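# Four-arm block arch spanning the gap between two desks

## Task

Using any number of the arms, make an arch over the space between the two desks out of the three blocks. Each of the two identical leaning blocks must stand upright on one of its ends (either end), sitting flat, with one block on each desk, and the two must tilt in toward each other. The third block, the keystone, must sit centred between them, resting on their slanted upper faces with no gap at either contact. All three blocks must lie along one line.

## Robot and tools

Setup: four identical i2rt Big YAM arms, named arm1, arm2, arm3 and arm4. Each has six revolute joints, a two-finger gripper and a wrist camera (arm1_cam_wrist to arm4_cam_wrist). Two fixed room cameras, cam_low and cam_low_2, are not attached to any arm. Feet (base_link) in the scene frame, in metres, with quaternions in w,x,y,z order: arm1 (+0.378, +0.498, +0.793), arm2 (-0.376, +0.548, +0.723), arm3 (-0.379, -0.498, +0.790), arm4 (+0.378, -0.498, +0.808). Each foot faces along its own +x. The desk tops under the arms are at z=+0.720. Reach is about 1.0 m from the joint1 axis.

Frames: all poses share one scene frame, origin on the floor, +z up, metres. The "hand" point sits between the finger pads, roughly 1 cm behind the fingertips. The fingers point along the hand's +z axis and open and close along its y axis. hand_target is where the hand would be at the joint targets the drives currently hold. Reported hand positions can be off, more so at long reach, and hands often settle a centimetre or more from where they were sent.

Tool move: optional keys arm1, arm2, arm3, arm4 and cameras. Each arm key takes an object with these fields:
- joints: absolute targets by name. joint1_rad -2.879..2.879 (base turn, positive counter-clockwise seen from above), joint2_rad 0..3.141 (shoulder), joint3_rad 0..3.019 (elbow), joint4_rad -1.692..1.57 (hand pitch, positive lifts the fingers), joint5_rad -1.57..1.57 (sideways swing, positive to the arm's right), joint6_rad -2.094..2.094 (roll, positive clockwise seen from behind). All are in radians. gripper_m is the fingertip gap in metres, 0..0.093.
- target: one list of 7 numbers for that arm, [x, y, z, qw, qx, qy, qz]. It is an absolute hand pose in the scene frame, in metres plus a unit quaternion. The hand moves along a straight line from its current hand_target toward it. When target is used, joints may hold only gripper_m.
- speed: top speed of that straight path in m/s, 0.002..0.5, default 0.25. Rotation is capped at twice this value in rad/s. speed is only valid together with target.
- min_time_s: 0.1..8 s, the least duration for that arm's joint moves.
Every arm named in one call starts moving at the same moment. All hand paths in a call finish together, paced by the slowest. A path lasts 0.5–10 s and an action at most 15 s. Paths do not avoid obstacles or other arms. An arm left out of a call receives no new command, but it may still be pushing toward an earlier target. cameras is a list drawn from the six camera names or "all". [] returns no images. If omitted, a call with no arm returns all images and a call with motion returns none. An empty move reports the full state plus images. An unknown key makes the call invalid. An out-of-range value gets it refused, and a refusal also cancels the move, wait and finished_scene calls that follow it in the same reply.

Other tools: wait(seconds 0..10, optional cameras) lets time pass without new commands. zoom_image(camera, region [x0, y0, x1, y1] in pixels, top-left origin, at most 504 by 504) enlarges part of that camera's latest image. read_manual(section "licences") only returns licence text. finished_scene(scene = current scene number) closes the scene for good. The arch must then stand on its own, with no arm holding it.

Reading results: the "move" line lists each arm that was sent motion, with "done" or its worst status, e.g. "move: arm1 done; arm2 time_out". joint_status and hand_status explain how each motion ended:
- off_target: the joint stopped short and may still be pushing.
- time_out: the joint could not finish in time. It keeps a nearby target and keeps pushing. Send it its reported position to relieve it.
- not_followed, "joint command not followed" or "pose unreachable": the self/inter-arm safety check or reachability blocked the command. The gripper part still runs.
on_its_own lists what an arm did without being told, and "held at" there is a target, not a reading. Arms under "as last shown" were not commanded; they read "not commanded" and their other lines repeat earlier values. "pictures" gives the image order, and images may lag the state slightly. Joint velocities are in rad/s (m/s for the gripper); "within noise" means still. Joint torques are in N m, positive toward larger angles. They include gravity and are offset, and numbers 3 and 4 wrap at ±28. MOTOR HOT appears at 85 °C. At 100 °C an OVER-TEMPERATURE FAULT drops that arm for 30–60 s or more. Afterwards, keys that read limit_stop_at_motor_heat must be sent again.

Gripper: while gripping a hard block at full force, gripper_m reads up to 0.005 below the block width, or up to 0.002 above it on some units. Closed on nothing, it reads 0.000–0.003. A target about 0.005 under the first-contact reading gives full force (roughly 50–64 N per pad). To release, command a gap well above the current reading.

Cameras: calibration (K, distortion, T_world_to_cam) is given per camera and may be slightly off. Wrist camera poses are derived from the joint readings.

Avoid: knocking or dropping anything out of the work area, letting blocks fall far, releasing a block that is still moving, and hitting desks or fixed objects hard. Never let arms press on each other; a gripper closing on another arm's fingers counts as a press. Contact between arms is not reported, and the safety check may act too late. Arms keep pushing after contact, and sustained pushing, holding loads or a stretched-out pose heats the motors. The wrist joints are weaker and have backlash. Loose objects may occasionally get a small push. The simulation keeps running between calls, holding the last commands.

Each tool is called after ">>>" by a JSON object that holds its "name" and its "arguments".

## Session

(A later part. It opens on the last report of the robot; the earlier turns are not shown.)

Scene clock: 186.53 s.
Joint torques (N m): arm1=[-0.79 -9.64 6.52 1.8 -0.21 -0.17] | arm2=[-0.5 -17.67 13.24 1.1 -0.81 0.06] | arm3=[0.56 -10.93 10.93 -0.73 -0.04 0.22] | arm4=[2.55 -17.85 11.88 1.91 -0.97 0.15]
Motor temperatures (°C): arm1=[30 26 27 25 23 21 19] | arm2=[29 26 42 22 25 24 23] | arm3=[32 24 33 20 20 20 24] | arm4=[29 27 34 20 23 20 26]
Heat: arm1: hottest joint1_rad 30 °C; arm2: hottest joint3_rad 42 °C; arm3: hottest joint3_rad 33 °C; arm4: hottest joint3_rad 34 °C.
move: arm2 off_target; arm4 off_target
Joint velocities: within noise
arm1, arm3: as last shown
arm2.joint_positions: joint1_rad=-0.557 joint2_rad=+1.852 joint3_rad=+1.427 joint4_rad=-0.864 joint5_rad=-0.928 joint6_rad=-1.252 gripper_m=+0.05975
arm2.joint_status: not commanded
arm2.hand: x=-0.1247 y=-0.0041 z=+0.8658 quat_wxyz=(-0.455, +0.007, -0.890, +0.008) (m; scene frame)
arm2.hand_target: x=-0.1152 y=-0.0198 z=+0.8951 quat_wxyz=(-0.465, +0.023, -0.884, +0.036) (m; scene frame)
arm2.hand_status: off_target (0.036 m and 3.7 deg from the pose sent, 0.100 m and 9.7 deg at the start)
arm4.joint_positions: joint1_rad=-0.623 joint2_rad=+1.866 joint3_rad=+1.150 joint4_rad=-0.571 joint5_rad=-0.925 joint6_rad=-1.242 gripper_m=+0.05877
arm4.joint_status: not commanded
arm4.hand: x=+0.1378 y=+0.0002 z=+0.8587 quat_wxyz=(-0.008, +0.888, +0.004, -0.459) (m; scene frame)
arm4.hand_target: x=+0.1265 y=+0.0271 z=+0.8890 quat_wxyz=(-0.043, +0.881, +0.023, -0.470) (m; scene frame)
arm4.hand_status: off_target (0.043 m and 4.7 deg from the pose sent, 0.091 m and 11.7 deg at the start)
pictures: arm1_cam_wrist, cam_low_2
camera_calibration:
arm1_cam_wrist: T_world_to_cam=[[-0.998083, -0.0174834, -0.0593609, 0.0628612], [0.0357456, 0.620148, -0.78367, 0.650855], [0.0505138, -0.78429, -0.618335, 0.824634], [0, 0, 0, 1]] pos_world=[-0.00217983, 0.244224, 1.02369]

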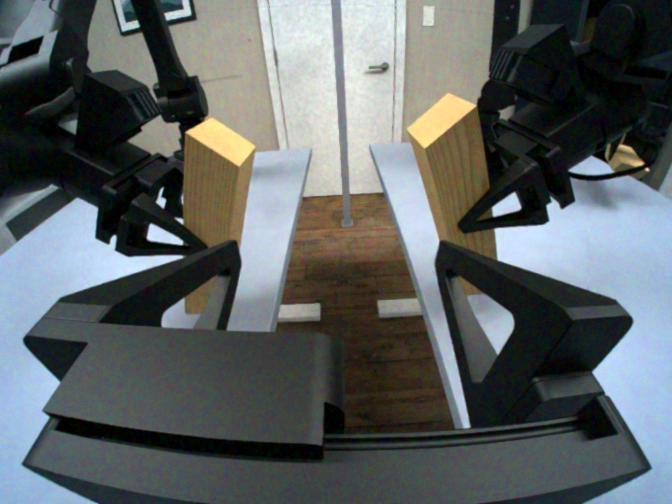

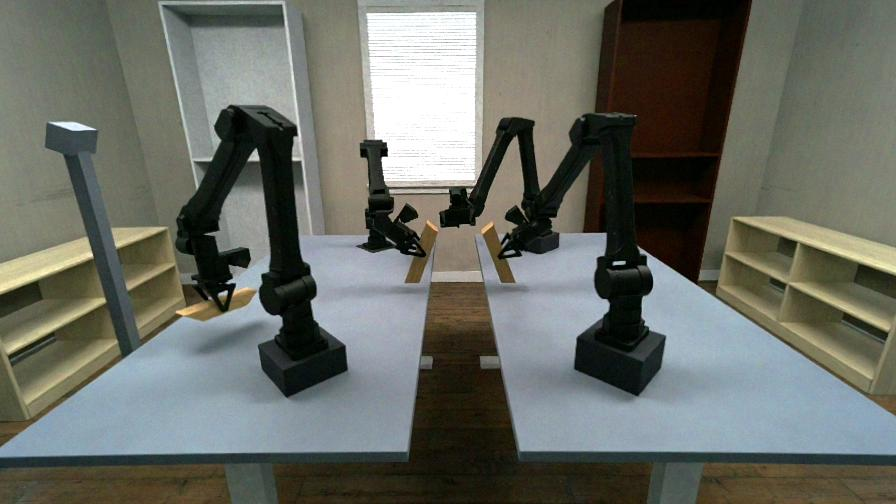

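>>> {"name": "move", "arguments": {"arm1": {"joints": {"gripper_m": 0.01}}, "arm2": {"target": [-0.1085, -0.0157, 0.860, 0.4651, -0.0212, 0.8842, -0.0349], "speed": 0.04}, "arm4": {"target": [0.1067, 0.0269, 0.861, 0.042, -0.882, -0.0209, 0.4708], "speed": 0.04}, "cameras": ["arm1_cam_wrist"]}}

>>> {"name": "zoom_image", "arguments": {"camera": "arm1_cam_wrist", "region": [150, 80, 350, 330]}}

>>> {"name": "zoom_image", "arguments": {"camera": "arm1_cam_wrist", "region": [350, 80, 550, 330]}}

Scene clock: 193.87 s.
Joint torques (N m): arm1=[-0.91 -9.64 6.53 1.8 -0.2 -0.17] | arm2=[-0.03 -18.02 9.37 1.17 -0.82 0.08] | arm3=[0.67 -10.87 10.97 -0.66 -0.03 0.25] | arm4=[2.43 -18.32 10.09 2.04 -0.93 0.15]
Motor temperatures (°C): arm1=[30 26 27 25 23 21 19] | arm2=[29 27 42 22 24 24 24] | arm3=[32 24 34 20 20 20 24] | arm4=[29 28 34 20 23 20 26]
Heat: arm1: hottest joint1_rad 30 °C; arm2: hottest joint3_rad 42 °C; arm3: hottest joint3_rad 34 °C; arm4: hottest joint3_rad 34 °C.
move: arm1 done; arm2 off_target; arm4 off_target
Joint velocities: within noise
arm1.joint_positions: joint1_rad=-0.332 joint2_rad=+1.746 joint3_rad=+0.687 joint4_rad=+1.046 joint5_rad=-1.128 joint6_rad=+0.009 gripper_m=+0.01013
arm1.joint_status: all done
arm1.hand: x=+0.0013 y=+0.1464 z=+0.9483 quat_wxyz=(-0.506, -0.508, -0.494, +0.492) (m; scene frame)
arm1.hand_target: x=-0.0016 y=+0.1504 z=+0.9487 quat_wxyz=(-0.500, -0.503, -0.496, +0.501) (m; scene frame)
arm1.hand_status: not commanded
arm2.joint_positions: joint1_rad=-0.547 joint2_rad=+1.881 joint3_rad=+1.413 joint4_rad=-0.760 joint5_rad=-0.925 joint6_rad=-1.224 gripper_m=+0.05975
arm2.joint_status: not commanded
arm2.hand: x=-0.1171 y=-0.0146 z=+0.8485 quat_wxyz=(-0.459, +0.013, -0.888, +0.026) (m; scene frame)
arm2.hand_target: x=-0.1085 y=-0.0157 z=+0.8602 quat_wxyz=(-0.466, +0.021, -0.884, +0.035) (m; scene frame)
arm2.hand_status: off_target (0.014 m and 1.6 deg from the pose sent, 0.021 m and 3.7 deg at the start)
arm3: as last shown
arm4.joint_positions: joint1_rad=-0.586 joint2_rad=+1.912 joint3_rad=+1.150 joint4_rad=-0.461 joint5_rad=-0.911 joint6_rad=-1.182 gripper_m=+0.05877
arm4.joint_status: not commanded
arm4.hand: x=+0.1176 y=+0.0063 z=+0.8388 quat_wxyz=(-0.016, +0.888, +0.006, -0.460) (m; scene frame)
arm4.hand_target: x=+0.1072 y=+0.0257 z=+0.8620 quat_wxyz=(-0.042, +0.881, +0.021, -0.471) (m; scene frame)
arm4.hand_status: off_target (0.032 m and 3.7 deg from the pose sent, 0.041 m and 4.7 deg at the start)
pictures: arm1_cam_wrist
camera_calibration:
arm1_cam_wrist: T_world_to_cam=[[-0.998172, -0.0174597, -0.0578641, 0.0614213], [0.0345861, 0.620131, -0.783736, 0.650922], [0.0495671, -0.784304, -0.618393, 0.824691], [0, 0, 0, 1]] pos_world=[-0.00208138, 0.244224, 1.02369]

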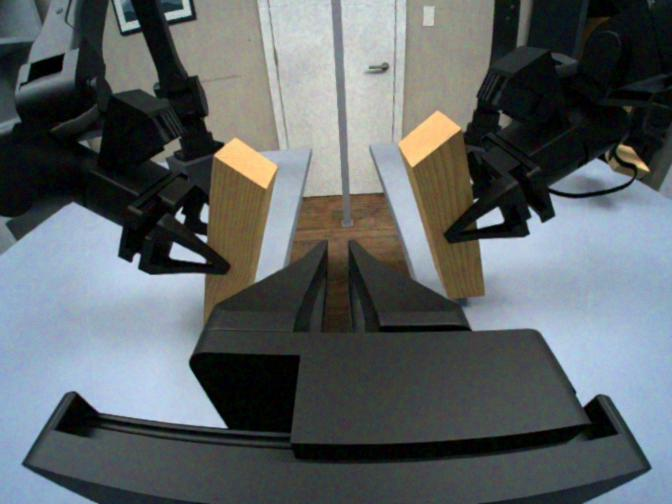

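Scaled by 2.016 from the camera's 672x504 image, which has a finer 960x720 frame.

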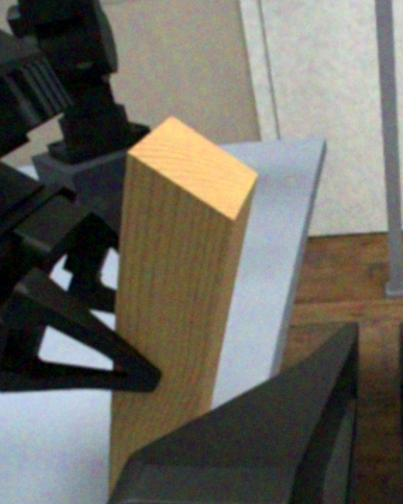

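Scaled by 2.016 from the camera's 672x504 image, which has a finer 960x720 frame.

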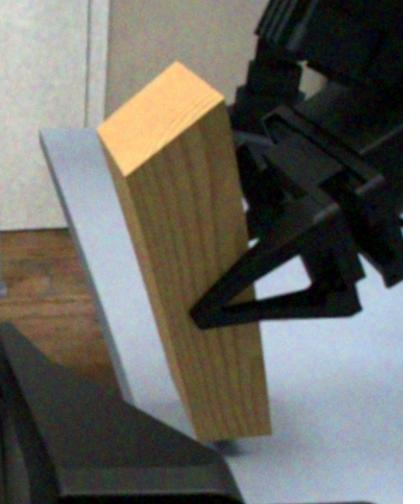

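>>> {"name": "move", "arguments": {"arm2": {"target": [-0.1085, -0.001, 0.834, 0.481, -0.0212, 0.8768, -0.0349], "speed": 0.03}, "arm4": {"target": [0.1057, 0.0206, 0.844, 0.042, -0.8738, -0.0209, 0.4863], "speed": 0.03}, "cameras": ["arm1_cam_wrist"]}}

Scene clock: 206.37 s.
Joint torques (N m): arm1=[-0.73 -9.64 6.57 1.81 -0.2 -0.17] | arm2=[0.09 -17.26 7.94 1.32 -0.87 -0.07] | arm3=[0.38 -10.58 10.95 -0.66 -0.07 0.22] | arm4=[2.49 -18.37 8.1 2.21 -1.42 0.15]
Motor temperatures (°C): arm1=[30 26 26 25 23 21 19] | arm2=[29 27 38 22 24 24 24] | arm3=[32 24 34 20 20 20 24] | arm4=[29 29 34 20 23 20 26]
Heat: arm1: hottest joint1_rad 30 °C; arm2: hottest joint3_rad 38 °C; arm3: hottest joint3_rad 34 °C; arm4: hottest joint3_rad 34 °C.
move: arm2 off_target; arm4 off_target
Joint velocities: within noise
arm1, arm3: as last shown
arm2.joint_positions: joint1_rad=-0.547 joint2_rad=+1.881 joint3_rad=+1.335 joint4_rad=-0.648 joint5_rad=-0.954 joint6_rad=-1.185 gripper_m=+0.05975
arm2.joint_status: not commanded
arm2.hand: x=-0.1164 y=-0.0040 z=+0.8286 quat_wxyz=(-0.475, +0.006, -0.880, +0.027) (m; scene frame)
arm2.hand_target: x=-0.1086 y=-0.0009 z=+0.8339 quat_wxyz=(-0.480, +0.019, -0.876, +0.033) (m; scene frame)
arm2.hand_status: off_target (0.010 m and 2.1 deg from the pose sent, 0.022 m and 3.1 deg at the start)
arm4.joint_positions: joint1_rad=-0.586 joint2_rad=+1.941 joint3_rad=+1.139 joint4_rad=-0.376 joint5_rad=-0.931 joint6_rad=-1.162 gripper_m=+0.05877
arm4.joint_status: not commanded
arm4.hand: x=+0.1144 y=+0.0111 z=+0.8276 quat_wxyz=(-0.026, +0.881, +0.010, -0.472) (m; scene frame)
arm4.hand_target: x=+0.1059 y=+0.0202 z=+0.8441 quat_wxyz=(-0.042, +0.873, +0.021, -0.486) (m; scene frame)
arm4.hand_status: off_target (0.021 m and 2.8 deg from the pose sent, 0.019 m and 4.9 deg at the start)
pictures: arm1_cam_wrist
camera_calibration:
arm1_cam_wrist: T_world_to_cam=[[-0.998172, -0.0174597, -0.0578641, 0.0614213], [0.0345861, 0.620131, -0.783736, 0.650922], [0.0495671, -0.784304, -0.618393, 0.824691], [0, 0, 0, 1]] pos_world=[-0.00208138, 0.244224, 1.02369]

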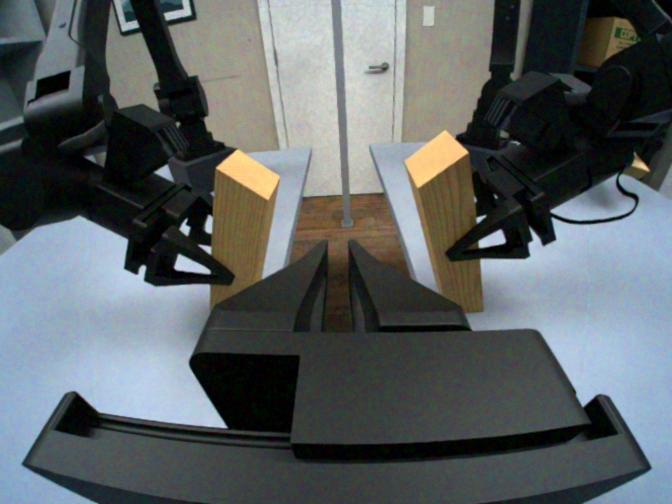

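>>> {"name": "move", "arguments": {"arm1": {"joints": {"joint1_rad": -0.218, "joint2_rad": 1.764, "joint3_rad": 0.44, "joint4_rad": 0.955, "joint5_rad": -0.335, "joint6_rad": 1.443}, "min_time_s": 3}, "cameras": ["arm1_cam_wrist"]}}

Scene clock: 217.30 s.
Joint torques (N m): arm1=[1.08 -7.65 4.16 1.01 0.04 -0.06] | arm2=[-0.03 -17.32 7.95 1.36 -0.87 -0.06] | arm3=[0.67 -10.75 10.88 -0.77 -0.06 0.22] | arm4=[2.37 -18.55 8.1 2.24 -1.43 0.17]
Motor temperatures (°C): arm1=[30 27 26 25 23 21 19] | arm2=[29 27 37 22 24 24 24] | arm3=[32 25 35 20 20 20 24] | arm4=[29 28 33 20 23 20 26]
Heat: arm1: hottest joint1_rad 30 °C; arm2: hottest joint3_rad 37 °C; arm3: hottest joint3_rad 35 °C; arm4: hottest joint3_rad 33 °C.
move: arm1 done
Joint velocities: within noise
arm1.joint_positions: joint1_rad=-0.231 joint2_rad=+1.755 joint3_rad=+0.444 joint4_rad=+0.961 joint5_rad=-0.339 joint6_rad=+1.433 gripper_m=+0.01013
arm1.joint_status: all done
arm1.hand: x=-0.0032 y=+0.2005 z=+0.8316 quat_wxyz=(-0.548, -0.770, +0.262, +0.193) (m; scene frame)
arm1.hand_target: x=+0.0031 y=+0.1976 z=+0.8244 quat_wxyz=(-0.543, -0.775, +0.265, +0.183) (m; scene frame)
arm1.hand_status: not commanded
arm2.joint_positions: joint1_rad=-0.547 joint2_rad=+1.881 joint3_rad=+1.335 joint4_rad=-0.648 joint5_rad=-0.954 joint6_rad=-1.183 gripper_m=+0.05975
arm2.joint_status: not commanded
arm2.hand: x=-0.1164 y=-0.0040 z=+0.8286 quat_wxyz=(-0.475, +0.005, -0.880, +0.027) (m; scene frame)
arm2.hand_target: x=-0.1086 y=-0.0009 z=+0.8339 quat_wxyz=(-0.481, +0.018, -0.876, +0.033) (m; scene frame)
arm2.hand_status: not commanded
arm3, arm4: as last shown
arm4.hand_target: x=+0.1059 y=+0.0201 z=+0.8441 quat_wxyz=(-0.042, +0.873, +0.021, -0.486) (m; scene frame)
pictures: arm1_cam_wrist
camera_calibration:
arm1_cam_wrist: T_world_to_cam=[[0.204813, 0.229303, -0.951563, 0.748718], [0.978601, -0.0283193, 0.203809, -0.162186], [0.0197863, -0.972943, -0.230196, 0.510121], [0, 0, 0, 1]] pos_world=[-0.00472539, 0.320042, 0.862935]

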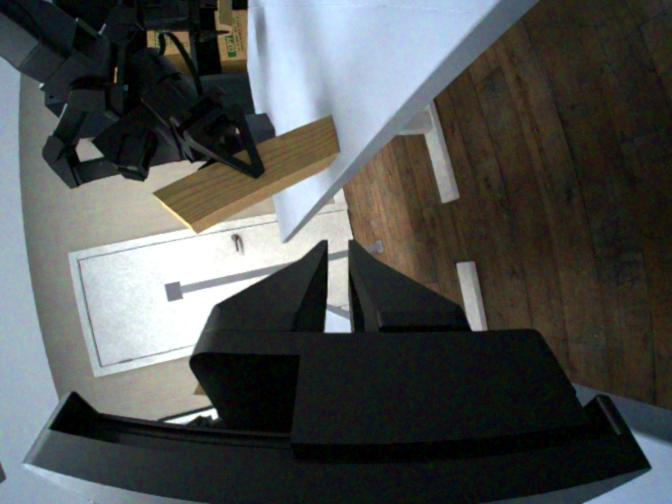

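>>> {"name": "zoom_image", "arguments": {"camera": "arm1_cam_wrist", "region": [140, 90, 360, 250]}}

Scaled by 2.291 from the camera's 672x504 image, which has a finer 960x720 frame.

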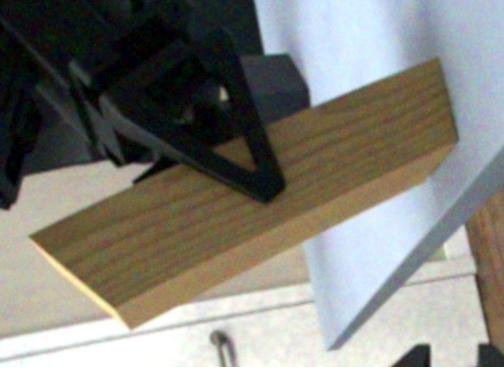

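>>> {"name": "zoom_image", "arguments": {"camera": "arm1_cam_wrist", "region": [290, 90, 370, 190]}}

>>> {"name": "zoom_image", "arguments": {"camera": "arm1_cam_wrist", "region": [140, 170, 230, 250]}}

Scaled by 5.040 from the camera's 672x504 image, which has a finer 960x720 frame.

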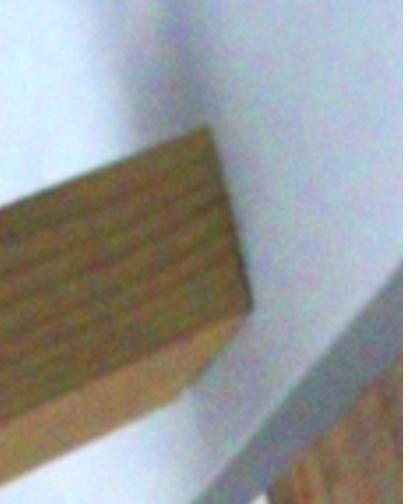

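Scaled by 5.600 from the camera's 672x504 image, which has a finer 960x720 frame.

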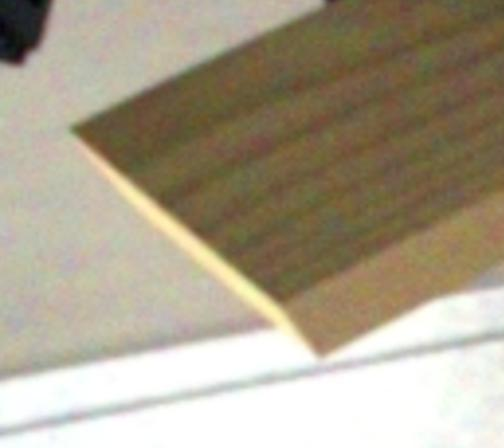

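>>> {"name": "move", "arguments": {"arm2": {"target": [-0.1085, -0.001, 0.826, 0.481, -0.0212, 0.8768, -0.0349], "speed": 0.03}, "arm4": {"target": [0.1065, 0.013, 0.836, 0.042, -0.8738, -0.0209, 0.4863], "speed": 0.03}, "cameras": ["arm1_cam_wrist"]}}

>>> {"name": "zoom_image", "arguments": {"camera": "arm1_cam_wrist", "region": [290, 90, 370, 190]}}

Scene clock: 229.07 s.
Joint torques (N m): arm1=[1.2 -7.65 4.19 1.02 0.05 -0.04] | arm2=[-0.56 -16.32 7.9 1.33 -0.77 -0.15] | arm3=[0.62 -10.93 10.89 -0.65 -0.05 0.24] | arm4=[2.55 -18.37 7.24 2.28 -1.03 0.07]
Motor temperatures (°C): arm1=[30 26 25 24 23 21 19] | arm2=[29 28 35 22 24 24 24] | arm3=[32 25 36 20 20 20 24] | arm4=[29 28 33 20 23 20 26]
Heat: arm1: hottest joint1_rad 30 °C; arm2: hottest joint3_rad 35 °C; arm3: hottest joint3_rad 36 °C; arm4: hottest joint3_rad 33 °C.
move: arm2 done; arm4 off_target
Joint velocities: within noise
arm1, arm3: as last shown
arm2.joint_positions: joint1_rad=-0.547 joint2_rad=+1.881 joint3_rad=+1.328 joint4_rad=-0.630 joint5_rad=-0.957 joint6_rad=-1.183 gripper_m=+0.05975
arm2.joint_status: not commanded
arm2.hand: x=-0.1160 y=-0.0043 z=+0.8276 quat_wxyz=(-0.477, +0.008, -0.878, +0.031) (m; scene frame)
arm2.hand_target: x=-0.1085 y=-0.0011 z=+0.8261 quat_wxyz=(-0.481, +0.022, -0.876, +0.035) (m; scene frame)
arm2.hand_status: done (0.008 m and 1.6 deg from the pose sent, 0.009 m and 2.2 deg at the start)
arm4.joint_positions: joint1_rad=-0.586 joint2_rad=+1.941 joint3_rad=+1.122 joint4_rad=-0.343 joint5_rad=-0.938 joint6_rad=-1.143 gripper_m=+0.05877
arm4.joint_status: not commanded
arm4.hand: x=+0.1142 y=+0.0085 z=+0.8252 quat_wxyz=(-0.028, +0.878, +0.006, -0.477) (m; scene frame)
arm4.hand_target: x=+0.1066 y=+0.0128 z=+0.8360 quat_wxyz=(-0.040, +0.873, +0.018, -0.486) (m; scene frame)
arm4.hand_status: off_target (0.014 m and 2.6 deg from the pose sent, 0.012 m and 2.8 deg at the start)
pictures: arm1_cam_wrist
camera_calibration:
arm1_cam_wrist: T_world_to_cam=[[0.204813, 0.229303, -0.951563, 0.748718], [0.978601, -0.0283193, 0.203809, -0.162186], [0.0197863, -0.972943, -0.230196, 0.510121], [0, 0, 0, 1]] pos_world=[-0.00472539, 0.320042, 0.862935]

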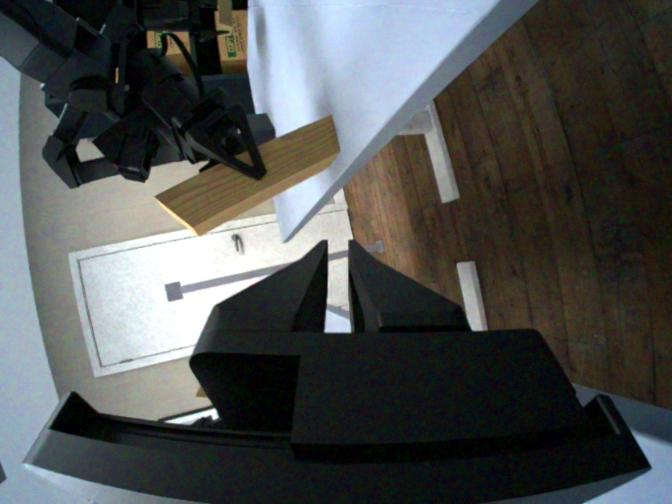

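Scaled by 5.040 from the camera's 672x504 image, which has a finer 960x720 frame.

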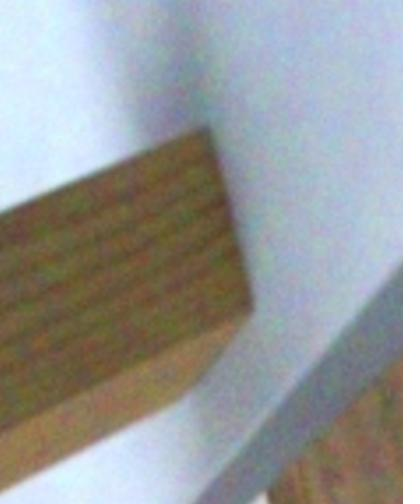

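>>> {"name": "move", "arguments": {"arm2": {"target": [-0.1085, -0.001, 0.816, 0.481, -0.0212, 0.8768, -0.0349], "speed": 0.03}, "arm4": {"target": [0.1085, 0.005, 0.826, 0.042, -0.8738, -0.0209, 0.4863], "speed": 0.03}, "cameras": ["arm1_cam_wrist"]}}

>>> {"name": "zoom_image", "arguments": {"camera": "arm1_cam_wrist", "region": [290, 90, 370, 190]}}

Scene clock: 231.17 s.
Joint torques (N m): arm1=[1.32 -7.71 4.23 1.05 0.05 -0.04] | arm2=[-0.15 -15.44 7.69 1.58 -0.49 -0.24] | arm3=[0.44 -10.64 10.93 -0.65 -0.06 0.23] | arm4=[2.61 -17.73 6.3 2.07 -0.56 -0.01]
Motor temperatures (°C): arm1=[30 26 25 24 23 21 19] | arm2=[29 28 35 22 24 24 24] | arm3=[32 25 36 20 20 20 24] | arm4=[29 28 33 20 23 20 26]
Heat: arm1: hottest joint1_rad 30 °C; arm2: hottest joint3_rad 35 °C; arm3: hottest joint3_rad 36 °C; arm4: hottest joint3_rad 33 °C.
move: arm2 off_target; arm4 done
Joint velocities: within noise
arm1: as last shown
arm2.joint_positions: joint1_rad=-0.547 joint2_rad=+1.881 joint3_rad=+1.322 joint4_rad=-0.613 joint5_rad=-0.964 joint6_rad=-1.175 gripper_m=+0.05975
arm2.joint_status: not commanded
arm2.hand: x=-0.1153 y=-0.0040 z=+0.8270 quat_wxyz=(-0.481, +0.008, -0.876, +0.032) (m; scene frame)
arm2.hand_target: x=-0.1087 y=-0.0008 z=+0.8161 quat_wxyz=(-0.480, +0.021, -0.876, +0.034) (m; scene frame)
arm2.hand_status: off_target (0.013 m and 1.5 deg from the pose sent, 0.014 m and 1.6 deg at the start)
arm3.joint_positions: joint1_rad=+1.827 joint2_rad=+1.521 joint3_rad=+0.839 joint4_rad=-0.914 joint5_rad=+0.001 joint6_rad=+1.633 gripper_m=+0.06129
arm3.joint_status: not commanded
arm3.hand: x=-0.6839 y=-0.3052 z=+0.8142 quat_wxyz=(-0.006, +0.456, -0.890, +0.010) (m; scene frame)
arm3.hand_target: x=-0.7067 y=-0.2903 z=+0.8404 quat_wxyz=(+0.014, +0.451, -0.892, -0.020) (m; scene frame)
arm3.hand_status: not commanded
arm4.joint_positions: joint1_rad=-0.586 joint2_rad=+1.941 joint3_rad=+1.104 joint4_rad=-0.304 joint5_rad=-0.951 joint6_rad=-1.142 gripper_m=+0.05876
arm4.joint_status: not commanded
arm4.hand: x=+0.1135 y=+0.0059 z=+0.8240 quat_wxyz=(-0.034, +0.874, +0.012, -0.484) (m; scene frame)
arm4.hand_target: x=+0.1085 y=+0.0048 z=+0.8259 quat_wxyz=(-0.041, +0.873, +0.021, -0.486) (m; scene frame)
arm4.hand_status: done (0.005 m and 1.4 deg from the pose sent, 0.007 m and 2.6 deg at the start)
pictures: arm1_cam_wrist
camera_calibration:
arm1_cam_wrist: T_world_to_cam=[[0.204813, 0.229303, -0.951563, 0.748718], [0.978601, -0.0283193, 0.203809, -0.162186], [0.0197863, -0.972943, -0.230196, 0.510121], [0, 0, 0, 1]] pos_world=[-0.00472539, 0.320042, 0.862935]

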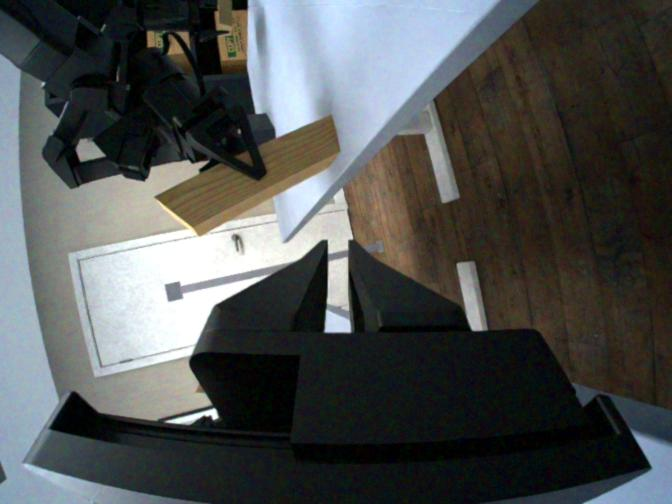

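Scaled by 5.040 from the camera's 672x504 image, which has a finer 960x720 frame.

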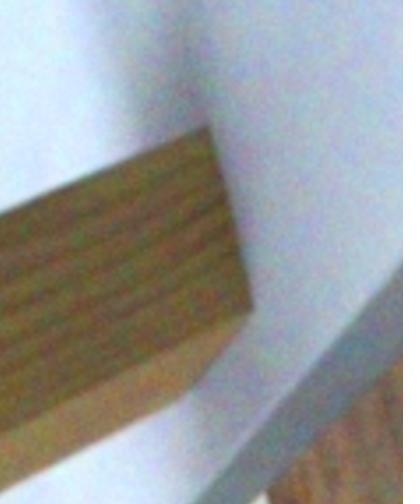

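>>> {"name": "move", "arguments": {"arm3": {"joints": {"joint2_rad": 1.236, "joint3_rad": 1.0, "joint4_rad": -1.299}, "min_time_s": 3}}}

>>> {"name": "move", "arguments": {"arm3": {"joints": {"joint1_rad": -0.056, "joint2_rad": 1.236, "joint3_rad": 1.0, "joint4_rad": -1.299, "joint5_rad": 0, "joint6_rad": 0.698}, "min_time_s": 5}, "cameras": ["cam_low", "cam_low_2"]}}

Scene clock: 247.73 s.
Joint torques (N m): arm1=[1.2 -7.59 4.23 1.01 0.05 -0.05] | arm2=[-0.26 -15.09 7.68 1.57 -0.48 -0.19] | arm3=[0.62 -8.76 13.33 -0.77 -0.05 0.22] | arm4=[2.61 -17.73 6.27 2.06 -0.55 -0.01]
Motor temperatures (°C): arm1=[29 26 25 24 23 21 19] | arm2=[29 28 34 22 24 24 24] | arm3=[32 25 36 20 20 20 24] | arm4=[29 30 32 20 23 20 27]
Heat: arm1: hottest joint1_rad 29 °C; arm2: hottest joint3_rad 34 °C; arm3: hottest joint3_rad 36 °C; arm4: hottest joint3_rad 32 °C.
move: arm3 done
Joint velocities: within noise
arm1, arm2, arm4: as last shown
arm3.joint_positions: joint1_rad=+1.827 joint2_rad=+1.258 joint3_rad=+0.929 joint4_rad=-1.289 joint5_rad=+0.001 joint6_rad=+1.633 gripper_m=+0.06129
arm3.joint_status: all done
arm3.hand: x=-0.6487 y=-0.3273 z=+0.9312 quat_wxyz=(-0.012, +0.456, -0.890, +0.020) (m; scene frame)
arm3.hand_target: x=-0.6671 y=-0.3153 z=+0.9640 quat_wxyz=(+0.011, +0.451, -0.892, -0.015) (m; scene frame)
arm3.hand_status: not commanded
pictures: none

Scene clock: 253.37 s.
Joint torques (N m): arm1=[1.26 -7.59 4.18 1.02 0.05 -0.05] | arm2=[0.03 -15.27 7.68 1.57 -0.5 -0.2] | arm3=[0.09 -8.94 13.46 -0.73 0.08 0.04] | arm4=[2.61 -17.73 6.3 2.04 -0.55 -0.01]
Motor temperatures (°C): arm1=[29 26 24 24 23 21 19] | arm2=[29 28 34 22 24 24 24] | arm3=[32 24 37 20 20 20 25] | arm4=[29 30 32 20 23 20 27]
Heat: arm1: hottest joint1_rad 29 °C; arm2: hottest joint3_rad 34 °C; arm3: hottest joint3_rad 37 °C; arm4: hottest joint3_rad 32 °C.
move: arm3 done
Joint velocities: within noise
arm1, arm2, arm4: as last shown
arm3.joint_positions: joint1_rad=-0.046 joint2_rad=+1.258 joint3_rad=+0.929 joint4_rad=-1.289 joint5_rad=-0.001 joint6_rad=+0.713 gripper_m=+0.06129
arm3.joint_status: all done
arm3.hand: x=-0.1351 y=-0.2908 z=+0.9306 quat_wxyz=(+0.019, -0.003, -1.000, +0.015) (m; scene frame)
arm3.hand_target: x=-0.1161 y=-0.2792 z=+0.9634 quat_wxyz=(-0.013, -0.001, -1.000, -0.012) (m; scene frame)
arm3.hand_status: not commanded
pictures: cam_low, cam_low_2

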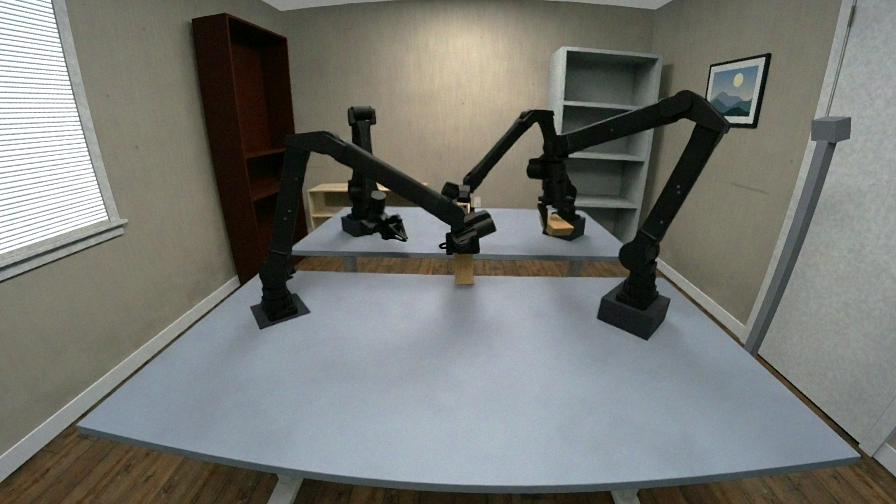

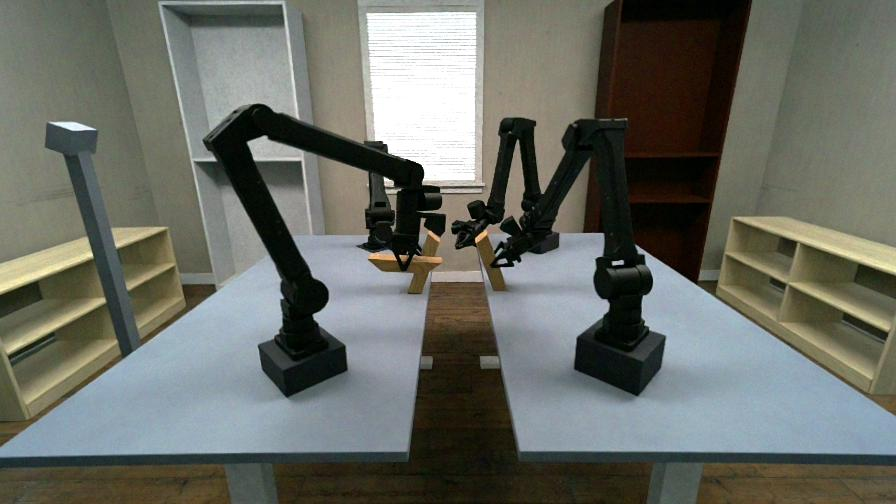

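>>> {"name": "zoom_image", "arguments": {"camera": "cam_low_2", "region": [355, 220, 535, 310]}}

Scaled by 2.800 from the camera's 896x504 image, which has a finer 1280x720 frame.

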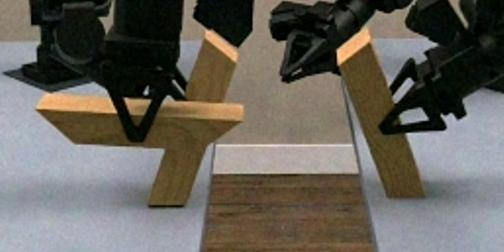

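>>> {"name": "move", "arguments": {"arm3": {"target": [0.015, -0.19, 1.005, 0.032, -0.002, 1.0, 0.027], "speed": 0.08}, "cameras": ["cam_low_2", "arm3_cam_wrist"]}}

>>> {"name": "zoom_image", "arguments": {"camera": "cam_low_2", "region": [355, 220, 535, 310]}}

Scene clock: 259.37 s.
Joint torques (N m): arm1=[1.26 -7.71 4.21 1.02 0.05 -0.03] | arm2=[-0.38 -15.27 7.72 1.58 -0.47 -0.2] | arm3=[-0.21 -12.81 14.38 -0.47 0.04 0.04] | arm4=[2.61 -17.79 6.28 2.1 -0.55 0]
Motor temperatures (°C): arm1=[29 26 24 24 23 21 19] | arm2=[29 28 33 22 24 24 24] | arm3=[32 24 38 20 20 20 25] | arm4=[29 30 31 20 23 20 27]
Heat: arm1: hottest joint1_rad 29 °C; arm2: hottest joint3_rad 33 °C; arm3: hottest joint3_rad 38 °C; arm4: hottest joint3_rad 31 °C.
move: arm3 off_target
Joint velocities: within noise
arm1, arm2, arm4: as last shown
arm3.joint_positions: joint1_rad=-0.074 joint2_rad=+1.594 joint3_rad=+1.394 joint4_rad=-1.357 joint5_rad=-0.001 joint6_rad=+0.682 gripper_m=+0.06129
arm3.joint_status: not commanded
arm3.hand: x=-0.0074 y=-0.1995 z=+0.9737 quat_wxyz=(-0.005, -0.002, -1.000, -0.005) (m; scene frame)
arm3.hand_target: x=+0.0131 y=-0.1915 z=+1.0051 quat_wxyz=(-0.033, -0.001, -0.999, -0.027) (m; scene frame)
arm3.hand_status: off_target (0.040 m and 4.0 deg from the pose sent, 0.196 m and 7.6 deg at the start)
pictures: arm3_cam_wrist, cam_low_2
camera_calibration:
arm3_cam_wrist: T_world_to_cam=[[-0.0100152, -0.99995, 0.000268326, -0.200073], [-0.813894, 0.00830764, 0.580955, -0.5681], [-0.580928, 0.00560001, -0.813936, 0.914276], [0, 0, 0, 1]] pos_world=[0.066751, -0.200463, 1.07426]

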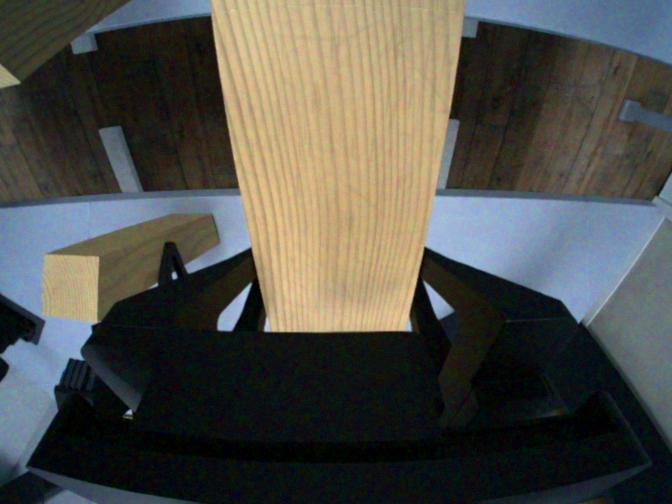

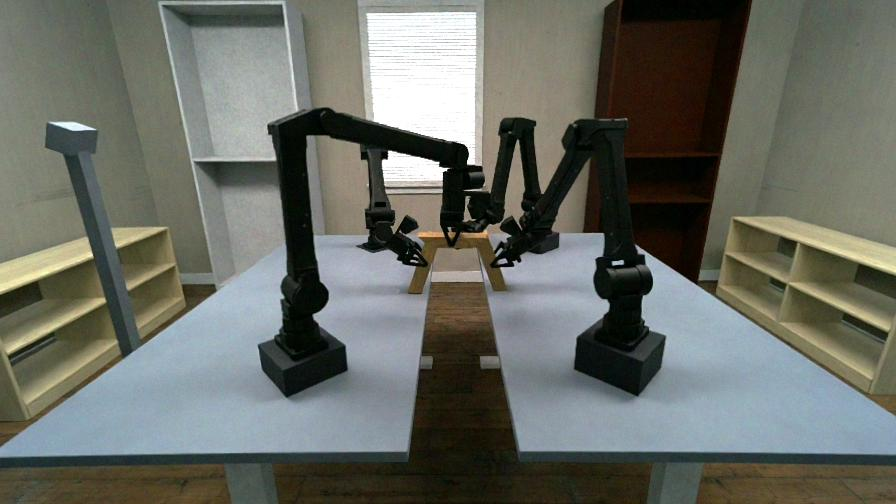

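Scaled by 2.800 from the camera's 896x504 image, which has a finer 1280x720 frame.

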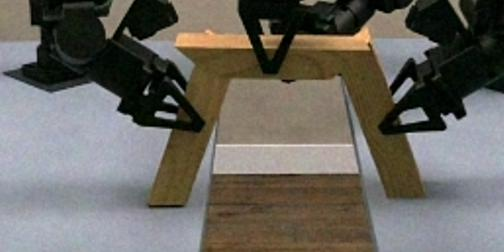

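>>> {"name": "move", "arguments": {"arm2": {"target": [-0.108, 0.0035, 0.842, 0.461, -0.0057, 0.8875, -0.0061], "speed": 0.04}, "arm4": {"target": [0.1085, -0.003, 0.845, 0.010, -0.8846, -0.0037, 0.4664], "speed": 0.04}, "cameras": ["cam_low", "cam_low_2", "arm1_cam_wrist"]}}

>>> {"name": "zoom_image", "arguments": {"camera": "cam_low", "region": [420, 180, 520, 300]}}

>>> {"name": "zoom_image", "arguments": {"camera": "cam_low_2", "region": [380, 220, 520, 310]}}

Scene clock: 273.90 s.
Joint torques (N m): arm1=[1.14 -7.71 4.22 1.01 0.06 -0.05] | arm2=[-0.03 -16.5 11.85 -0.28 -0.46 -0.03] | arm3=[-0.26 -12.69 14.26 -0.61 0.05 0.04] | arm4=[2.73 -19.37 8.31 0.14 -0.69 -0.03]
Motor temperatures (°C): arm1=[29 26 24 24 23 21 19] | arm2=[29 28 33 22 24 24 25] | arm3=[32 24 41 20 20 20 25] | arm4=[29 31 31 20 22 20 27]
Heat: arm1: hottest joint1_rad 29 °C; arm2: hottest joint3_rad 33 °C; arm3: hottest joint3_rad 41 °C; arm4: hottest joint2_rad 31 °C.
move: arm2 off_target; arm4 off_target
Joint velocities: within noise
arm1, arm3: as last shown
arm2.joint_positions: joint1_rad=-0.541 joint2_rad=+1.872 joint3_rad=+1.329 joint4_rad=-0.731 joint5_rad=-0.935 joint6_rad=-1.201 gripper_m=+0.05974
arm2.joint_status: not commanded
arm2.hand: x=-0.1182 y=+0.0116 z=+0.8245 quat_wxyz=(-0.460, -0.004, -0.888, -0.002) (m; scene frame)
arm2.hand_target: x=-0.1083 y=+0.0043 z=+0.8422 quat_wxyz=(-0.461, +0.008, -0.887, +0.008) (m; scene frame)
arm2.hand_status: off_target (0.022 m and 1.5 deg from the pose sent, 0.018 m and 4.0 deg at the start)
arm3.hand: x=-0.0073 y=-0.1994 z=+0.9738 quat_wxyz=(-0.005, -0.002, -1.000, -0.005) (m; scene frame)
arm3.hand_target: x=+0.0131 y=-0.1915 z=+1.0052 quat_wxyz=(-0.033, -0.001, -0.999, -0.027) (m; scene frame)
arm4.joint_positions: joint1_rad=-0.579 joint2_rad=+1.921 joint3_rad=+1.104 joint4_rad=-0.416 joint5_rad=-0.918 joint6_rad=-1.149 gripper_m=+0.05875
arm4.joint_status: not commanded
arm4.hand: x=+0.1169 y=-0.0090 z=+0.8230 quat_wxyz=(-0.001, +0.887, -0.006, -0.462) (m; scene frame)
arm4.hand_target: x=+0.1088 y=-0.0032 z=+0.8450 quat_wxyz=(-0.012, +0.885, +0.007, -0.466) (m; scene frame)
arm4.hand_status: off_target (0.024 m and 1.6 deg from the pose sent, 0.023 m and 3.8 deg at the start)
pictures: arm1_cam_wrist, cam_low, cam_low_2
camera_calibration:
arm1_cam_wrist: T_world_to_cam=[[0.204813, 0.229303, -0.951563, 0.748718], [0.978601, -0.0283193, 0.203809, -0.162186], [0.0197863, -0.972943, -0.230196, 0.510121], [0, 0, 0, 1]] pos_world=[-0.00472539, 0.320042, 0.862935]

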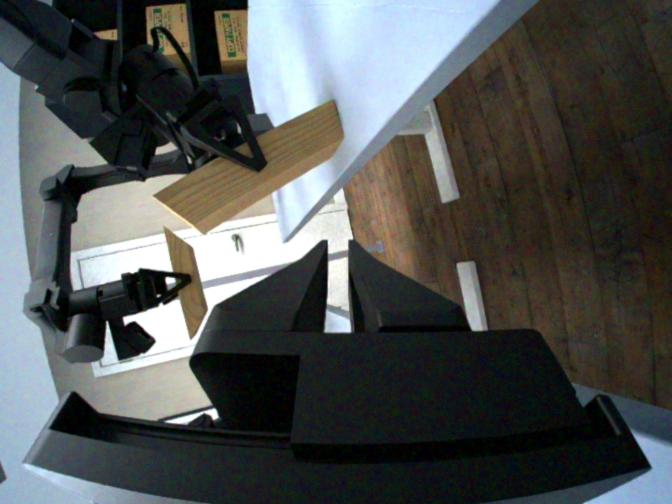

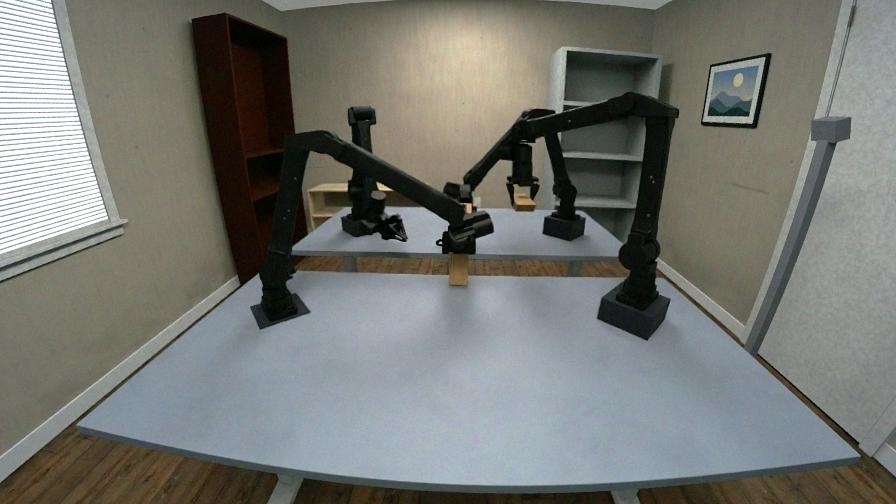

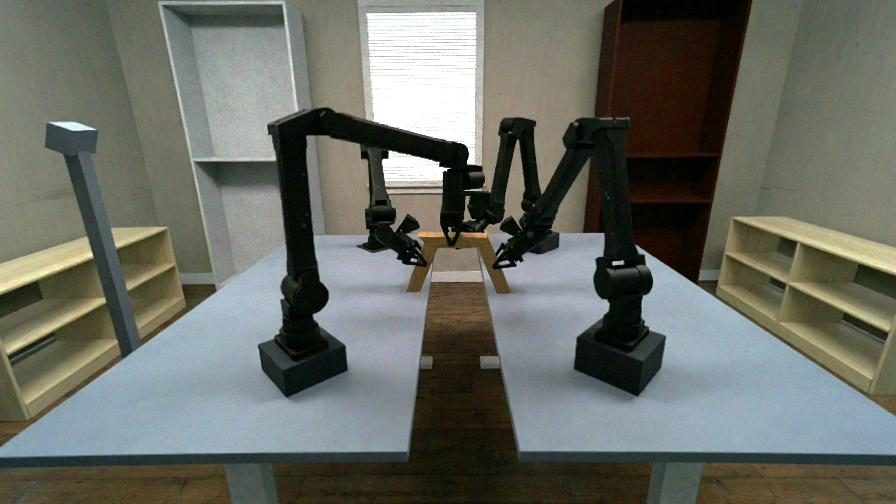

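Scaled by 4.200 from the camera's 896x504 image, which has a finer 1280x720 frame.

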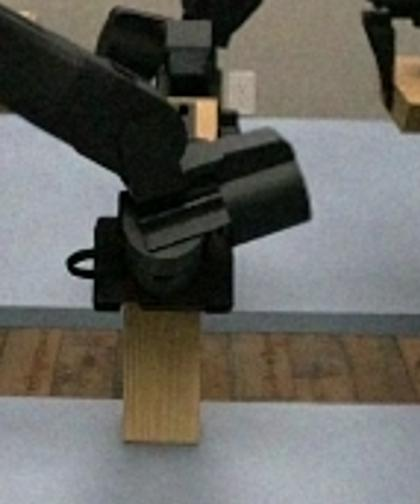

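Scaled by 3.600 from the camera's 896x504 image, which has a finer 1280x720 frame.

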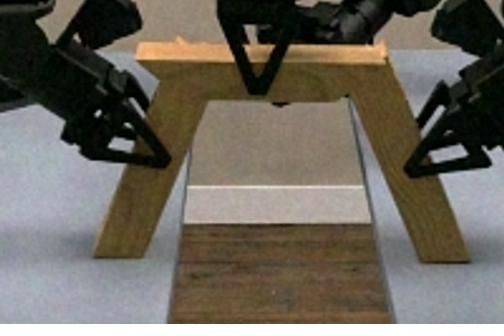

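>>> {"name": "move", "arguments": {"arm2": {"target": [-0.104, -0.0065, 0.857, 0.461, -0.0057, 0.8875, -0.0061], "speed": 0.04}, "arm4": {"target": [0.1058, 0.006, 0.860, 0.010, -0.8846, -0.0037, 0.4664], "speed": 0.04}, "cameras": ["arm1_cam_wrist", "cam_low_2"]}}

>>> {"name": "zoom_image", "arguments": {"camera": "cam_low_2", "region": [380, 220, 520, 310]}}

Scene clock: 277.47 s.
Joint torques (N m): arm1=[1.32 -7.77 4.21 1.02 0.04 -0.04] | arm2=[0.15 -16.97 14.5 0.03 -0.8 0.05] | arm3=[-0.62 -12.75 14.22 -0.49 0.03 0.03] | arm4=[2.78 -19.72 10.44 0.24 -0.81 0.07]
Motor temperatures (°C): arm1=[29 26 24 24 23 21 19] | arm2=[29 28 33 22 24 24 25] | arm3=[32 24 42 20 20 20 25] | arm4=[29 31 31 20 22 20 27]
Heat: arm1: hottest joint1_rad 29 °C; arm2: hottest joint3_rad 33 °C; arm3: hottest joint3_rad 42 °C; arm4: hottest joint2_rad 31 °C.
move: arm2 off_target; arm4 off_target
Joint velocities: within noise
arm1, arm3: as last shown
arm2.joint_positions: joint1_rad=-0.538 joint2_rad=+1.872 joint3_rad=+1.346 joint4_rad=-0.783 joint5_rad=-0.925 joint6_rad=-1.203 gripper_m=+0.05974
arm2.joint_status: not commanded
arm2.hand: x=-0.1182 y=+0.0146 z=+0.8267 quat_wxyz=(-0.452, -0.011, -0.892, -0.016) (m; scene frame)
arm2.hand_target: x=-0.1047 y=-0.0041 z=+0.8577 quat_wxyz=(-0.461, +0.006, -0.887, +0.007) (m; scene frame)
arm2.hand_status: off_target (0.040 m and 3.4 deg from the pose sent, 0.040 m and 1.5 deg at the start)
arm4.joint_positions: joint1_rad=-0.579 joint2_rad=+1.916 joint3_rad=+1.110 joint4_rad=-0.467 joint5_rad=-0.917 joint6_rad=-1.149 gripper_m=+0.05875
arm4.joint_status: not commanded
arm4.hand: x=+0.1181 y=-0.0144 z=+0.8243 quat_wxyz=(+0.016, +0.889, -0.015, -0.457) (m; scene frame)
arm4.hand_target: x=+0.1062 y=+0.0042 z=+0.8605 quat_wxyz=(-0.010, +0.884, +0.004, -0.467) (m; scene frame)
arm4.hand_status: off_target (0.043 m and 3.9 deg from the pose sent, 0.041 m and 1.6 deg at the start)
pictures: arm1_cam_wrist, cam_low_2
camera_calibration:
arm1_cam_wrist: T_world_to_cam=[[0.204813, 0.229303, -0.951563, 0.748718], [0.978601, -0.0283193, 0.203809, -0.162186], [0.0197863, -0.972943, -0.230196, 0.510121], [0, 0, 0, 1]] pos_world=[-0.00472539, 0.320042, 0.862935]

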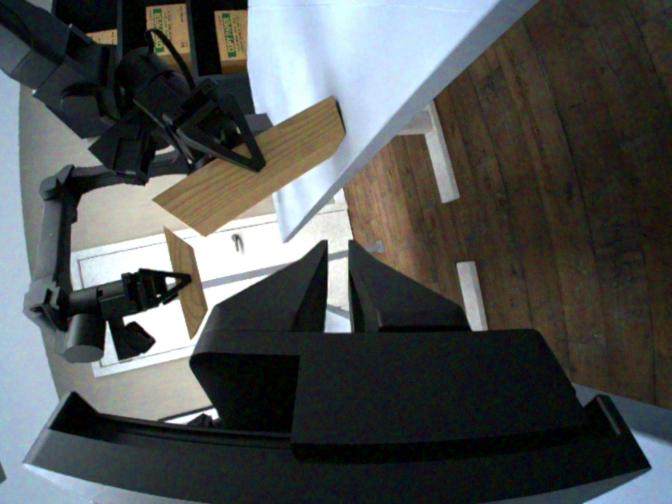

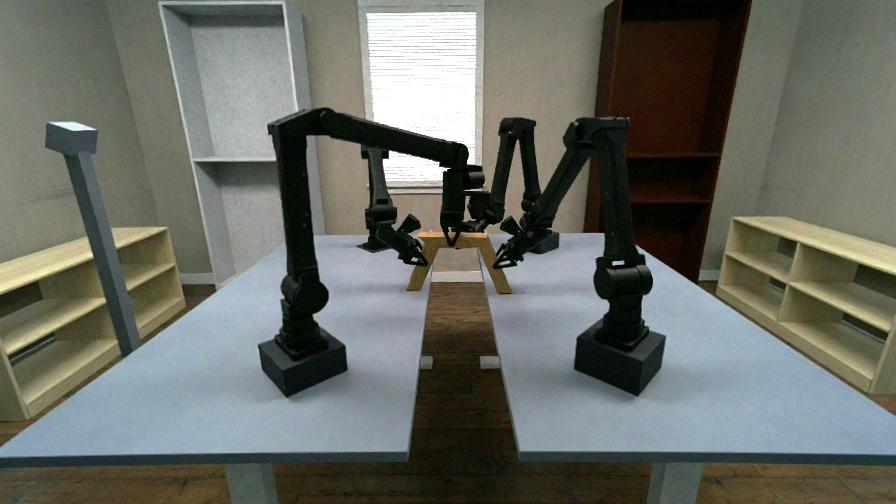

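Scaled by 3.600 from the camera's 896x504 image, which has a finer 1280x720 frame.

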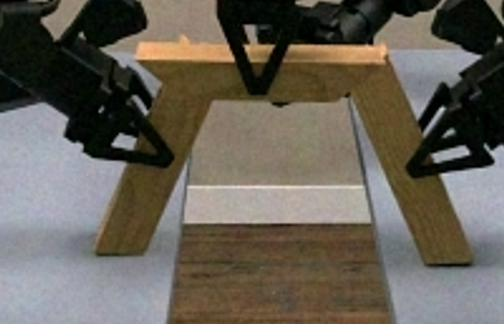

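>>> {"name": "move", "arguments": {"arm2": {"joints": {"joint1_rad": -0.539, "joint2_rad": 1.872, "joint3_rad": 1.443, "joint4_rad": -0.762, "joint5_rad": -0.938, "joint6_rad": -1.21}, "min_time_s": 1.5}, "arm4": {"joints": {"joint1_rad": -0.58, "joint2_rad": 1.915, "joint3_rad": 1.205, "joint4_rad": -0.452, "joint5_rad": -0.931, "joint6_rad": -1.166}, "min_time_s": 1.5}, "cameras": []}}

Scene clock: 288.80 s.
Joint torques (N m): arm1=[1.2 -7.53 4.21 0.99 0.04 -0.05] | arm2=[-1.03 -17.49 15.01 1.06 -1.05 -0.13] | arm3=[-0.67 -12.98 14.24 -0.47 0.07 0.04] | arm4=[1.67 -18.08 11.69 1.55 -1.23 -0.17]
Motor temperatures (°C): arm1=[29 26 23 24 23 21 19] | arm2=[29 29 34 22 24 24 25] | arm3=[32 24 44 20 20 20 25] | arm4=[29 31 32 20 23 20 27]
Heat: arm1: hottest joint1_rad 29 °C; arm2: hottest joint3_rad 34 °C; arm3: hottest joint3_rad 44 °C; arm4: hottest joint3_rad 32 °C.
move: arm2 done; arm4 done
Joint velocities: within noise
arm1.joint_positions: joint1_rad=-0.231 joint2_rad=+1.755 joint3_rad=+0.444 joint4_rad=+0.961 joint5_rad=-0.339 joint6_rad=+1.433 gripper_m=+0.01013
arm1.joint_status: not commanded
arm1.hand: x=-0.0032 y=+0.2005 z=+0.8316 quat_wxyz=(-0.548, -0.770, +0.262, +0.193) (m; scene frame)
arm1.hand_target: x=+0.0031 y=+0.1976 z=+0.8244 quat_wxyz=(-0.543, -0.775, +0.265, +0.183) (m; scene frame)
arm1.hand_status: not commanded
arm2.joint_positions: joint1_rad=-0.538 joint2_rad=+1.881 joint3_rad=+1.367 joint4_rad=-0.780 joint5_rad=-0.925 joint6_rad=-1.197 gripper_m=+0.05974
arm2.joint_status: all done
arm2.hand: x=-0.1164 y=+0.0066 z=+0.8297 quat_wxyz=(-0.454, -0.011, -0.891, -0.011) (m; scene frame)
arm2.hand_target: x=-0.1093 y=-0.0209 z=+0.8676 quat_wxyz=(-0.468, +0.017, -0.883, +0.033) (m; scene frame)
arm2.hand_status: not commanded
arm3: as last shown
arm4.joint_positions: joint1_rad=-0.579 joint2_rad=+1.925 joint3_rad=+1.140 joint4_rad=-0.469 joint5_rad=-0.917 joint6_rad=-1.145 gripper_m=+0.05875
arm4.joint_status: all done
arm4.hand: x=+0.1153 y=-0.0027 z=+0.8288 quat_wxyz=(+0.009, +0.888, -0.013, -0.459) (m; scene frame)
arm4.hand_target: x=+0.1071 y=+0.0269 z=+0.8594 quat_wxyz=(-0.031, +0.880, +0.015, -0.474) (m; scene frame)
arm4.hand_status: not commanded
pictures: none
No camera images: "cameras" was empty.


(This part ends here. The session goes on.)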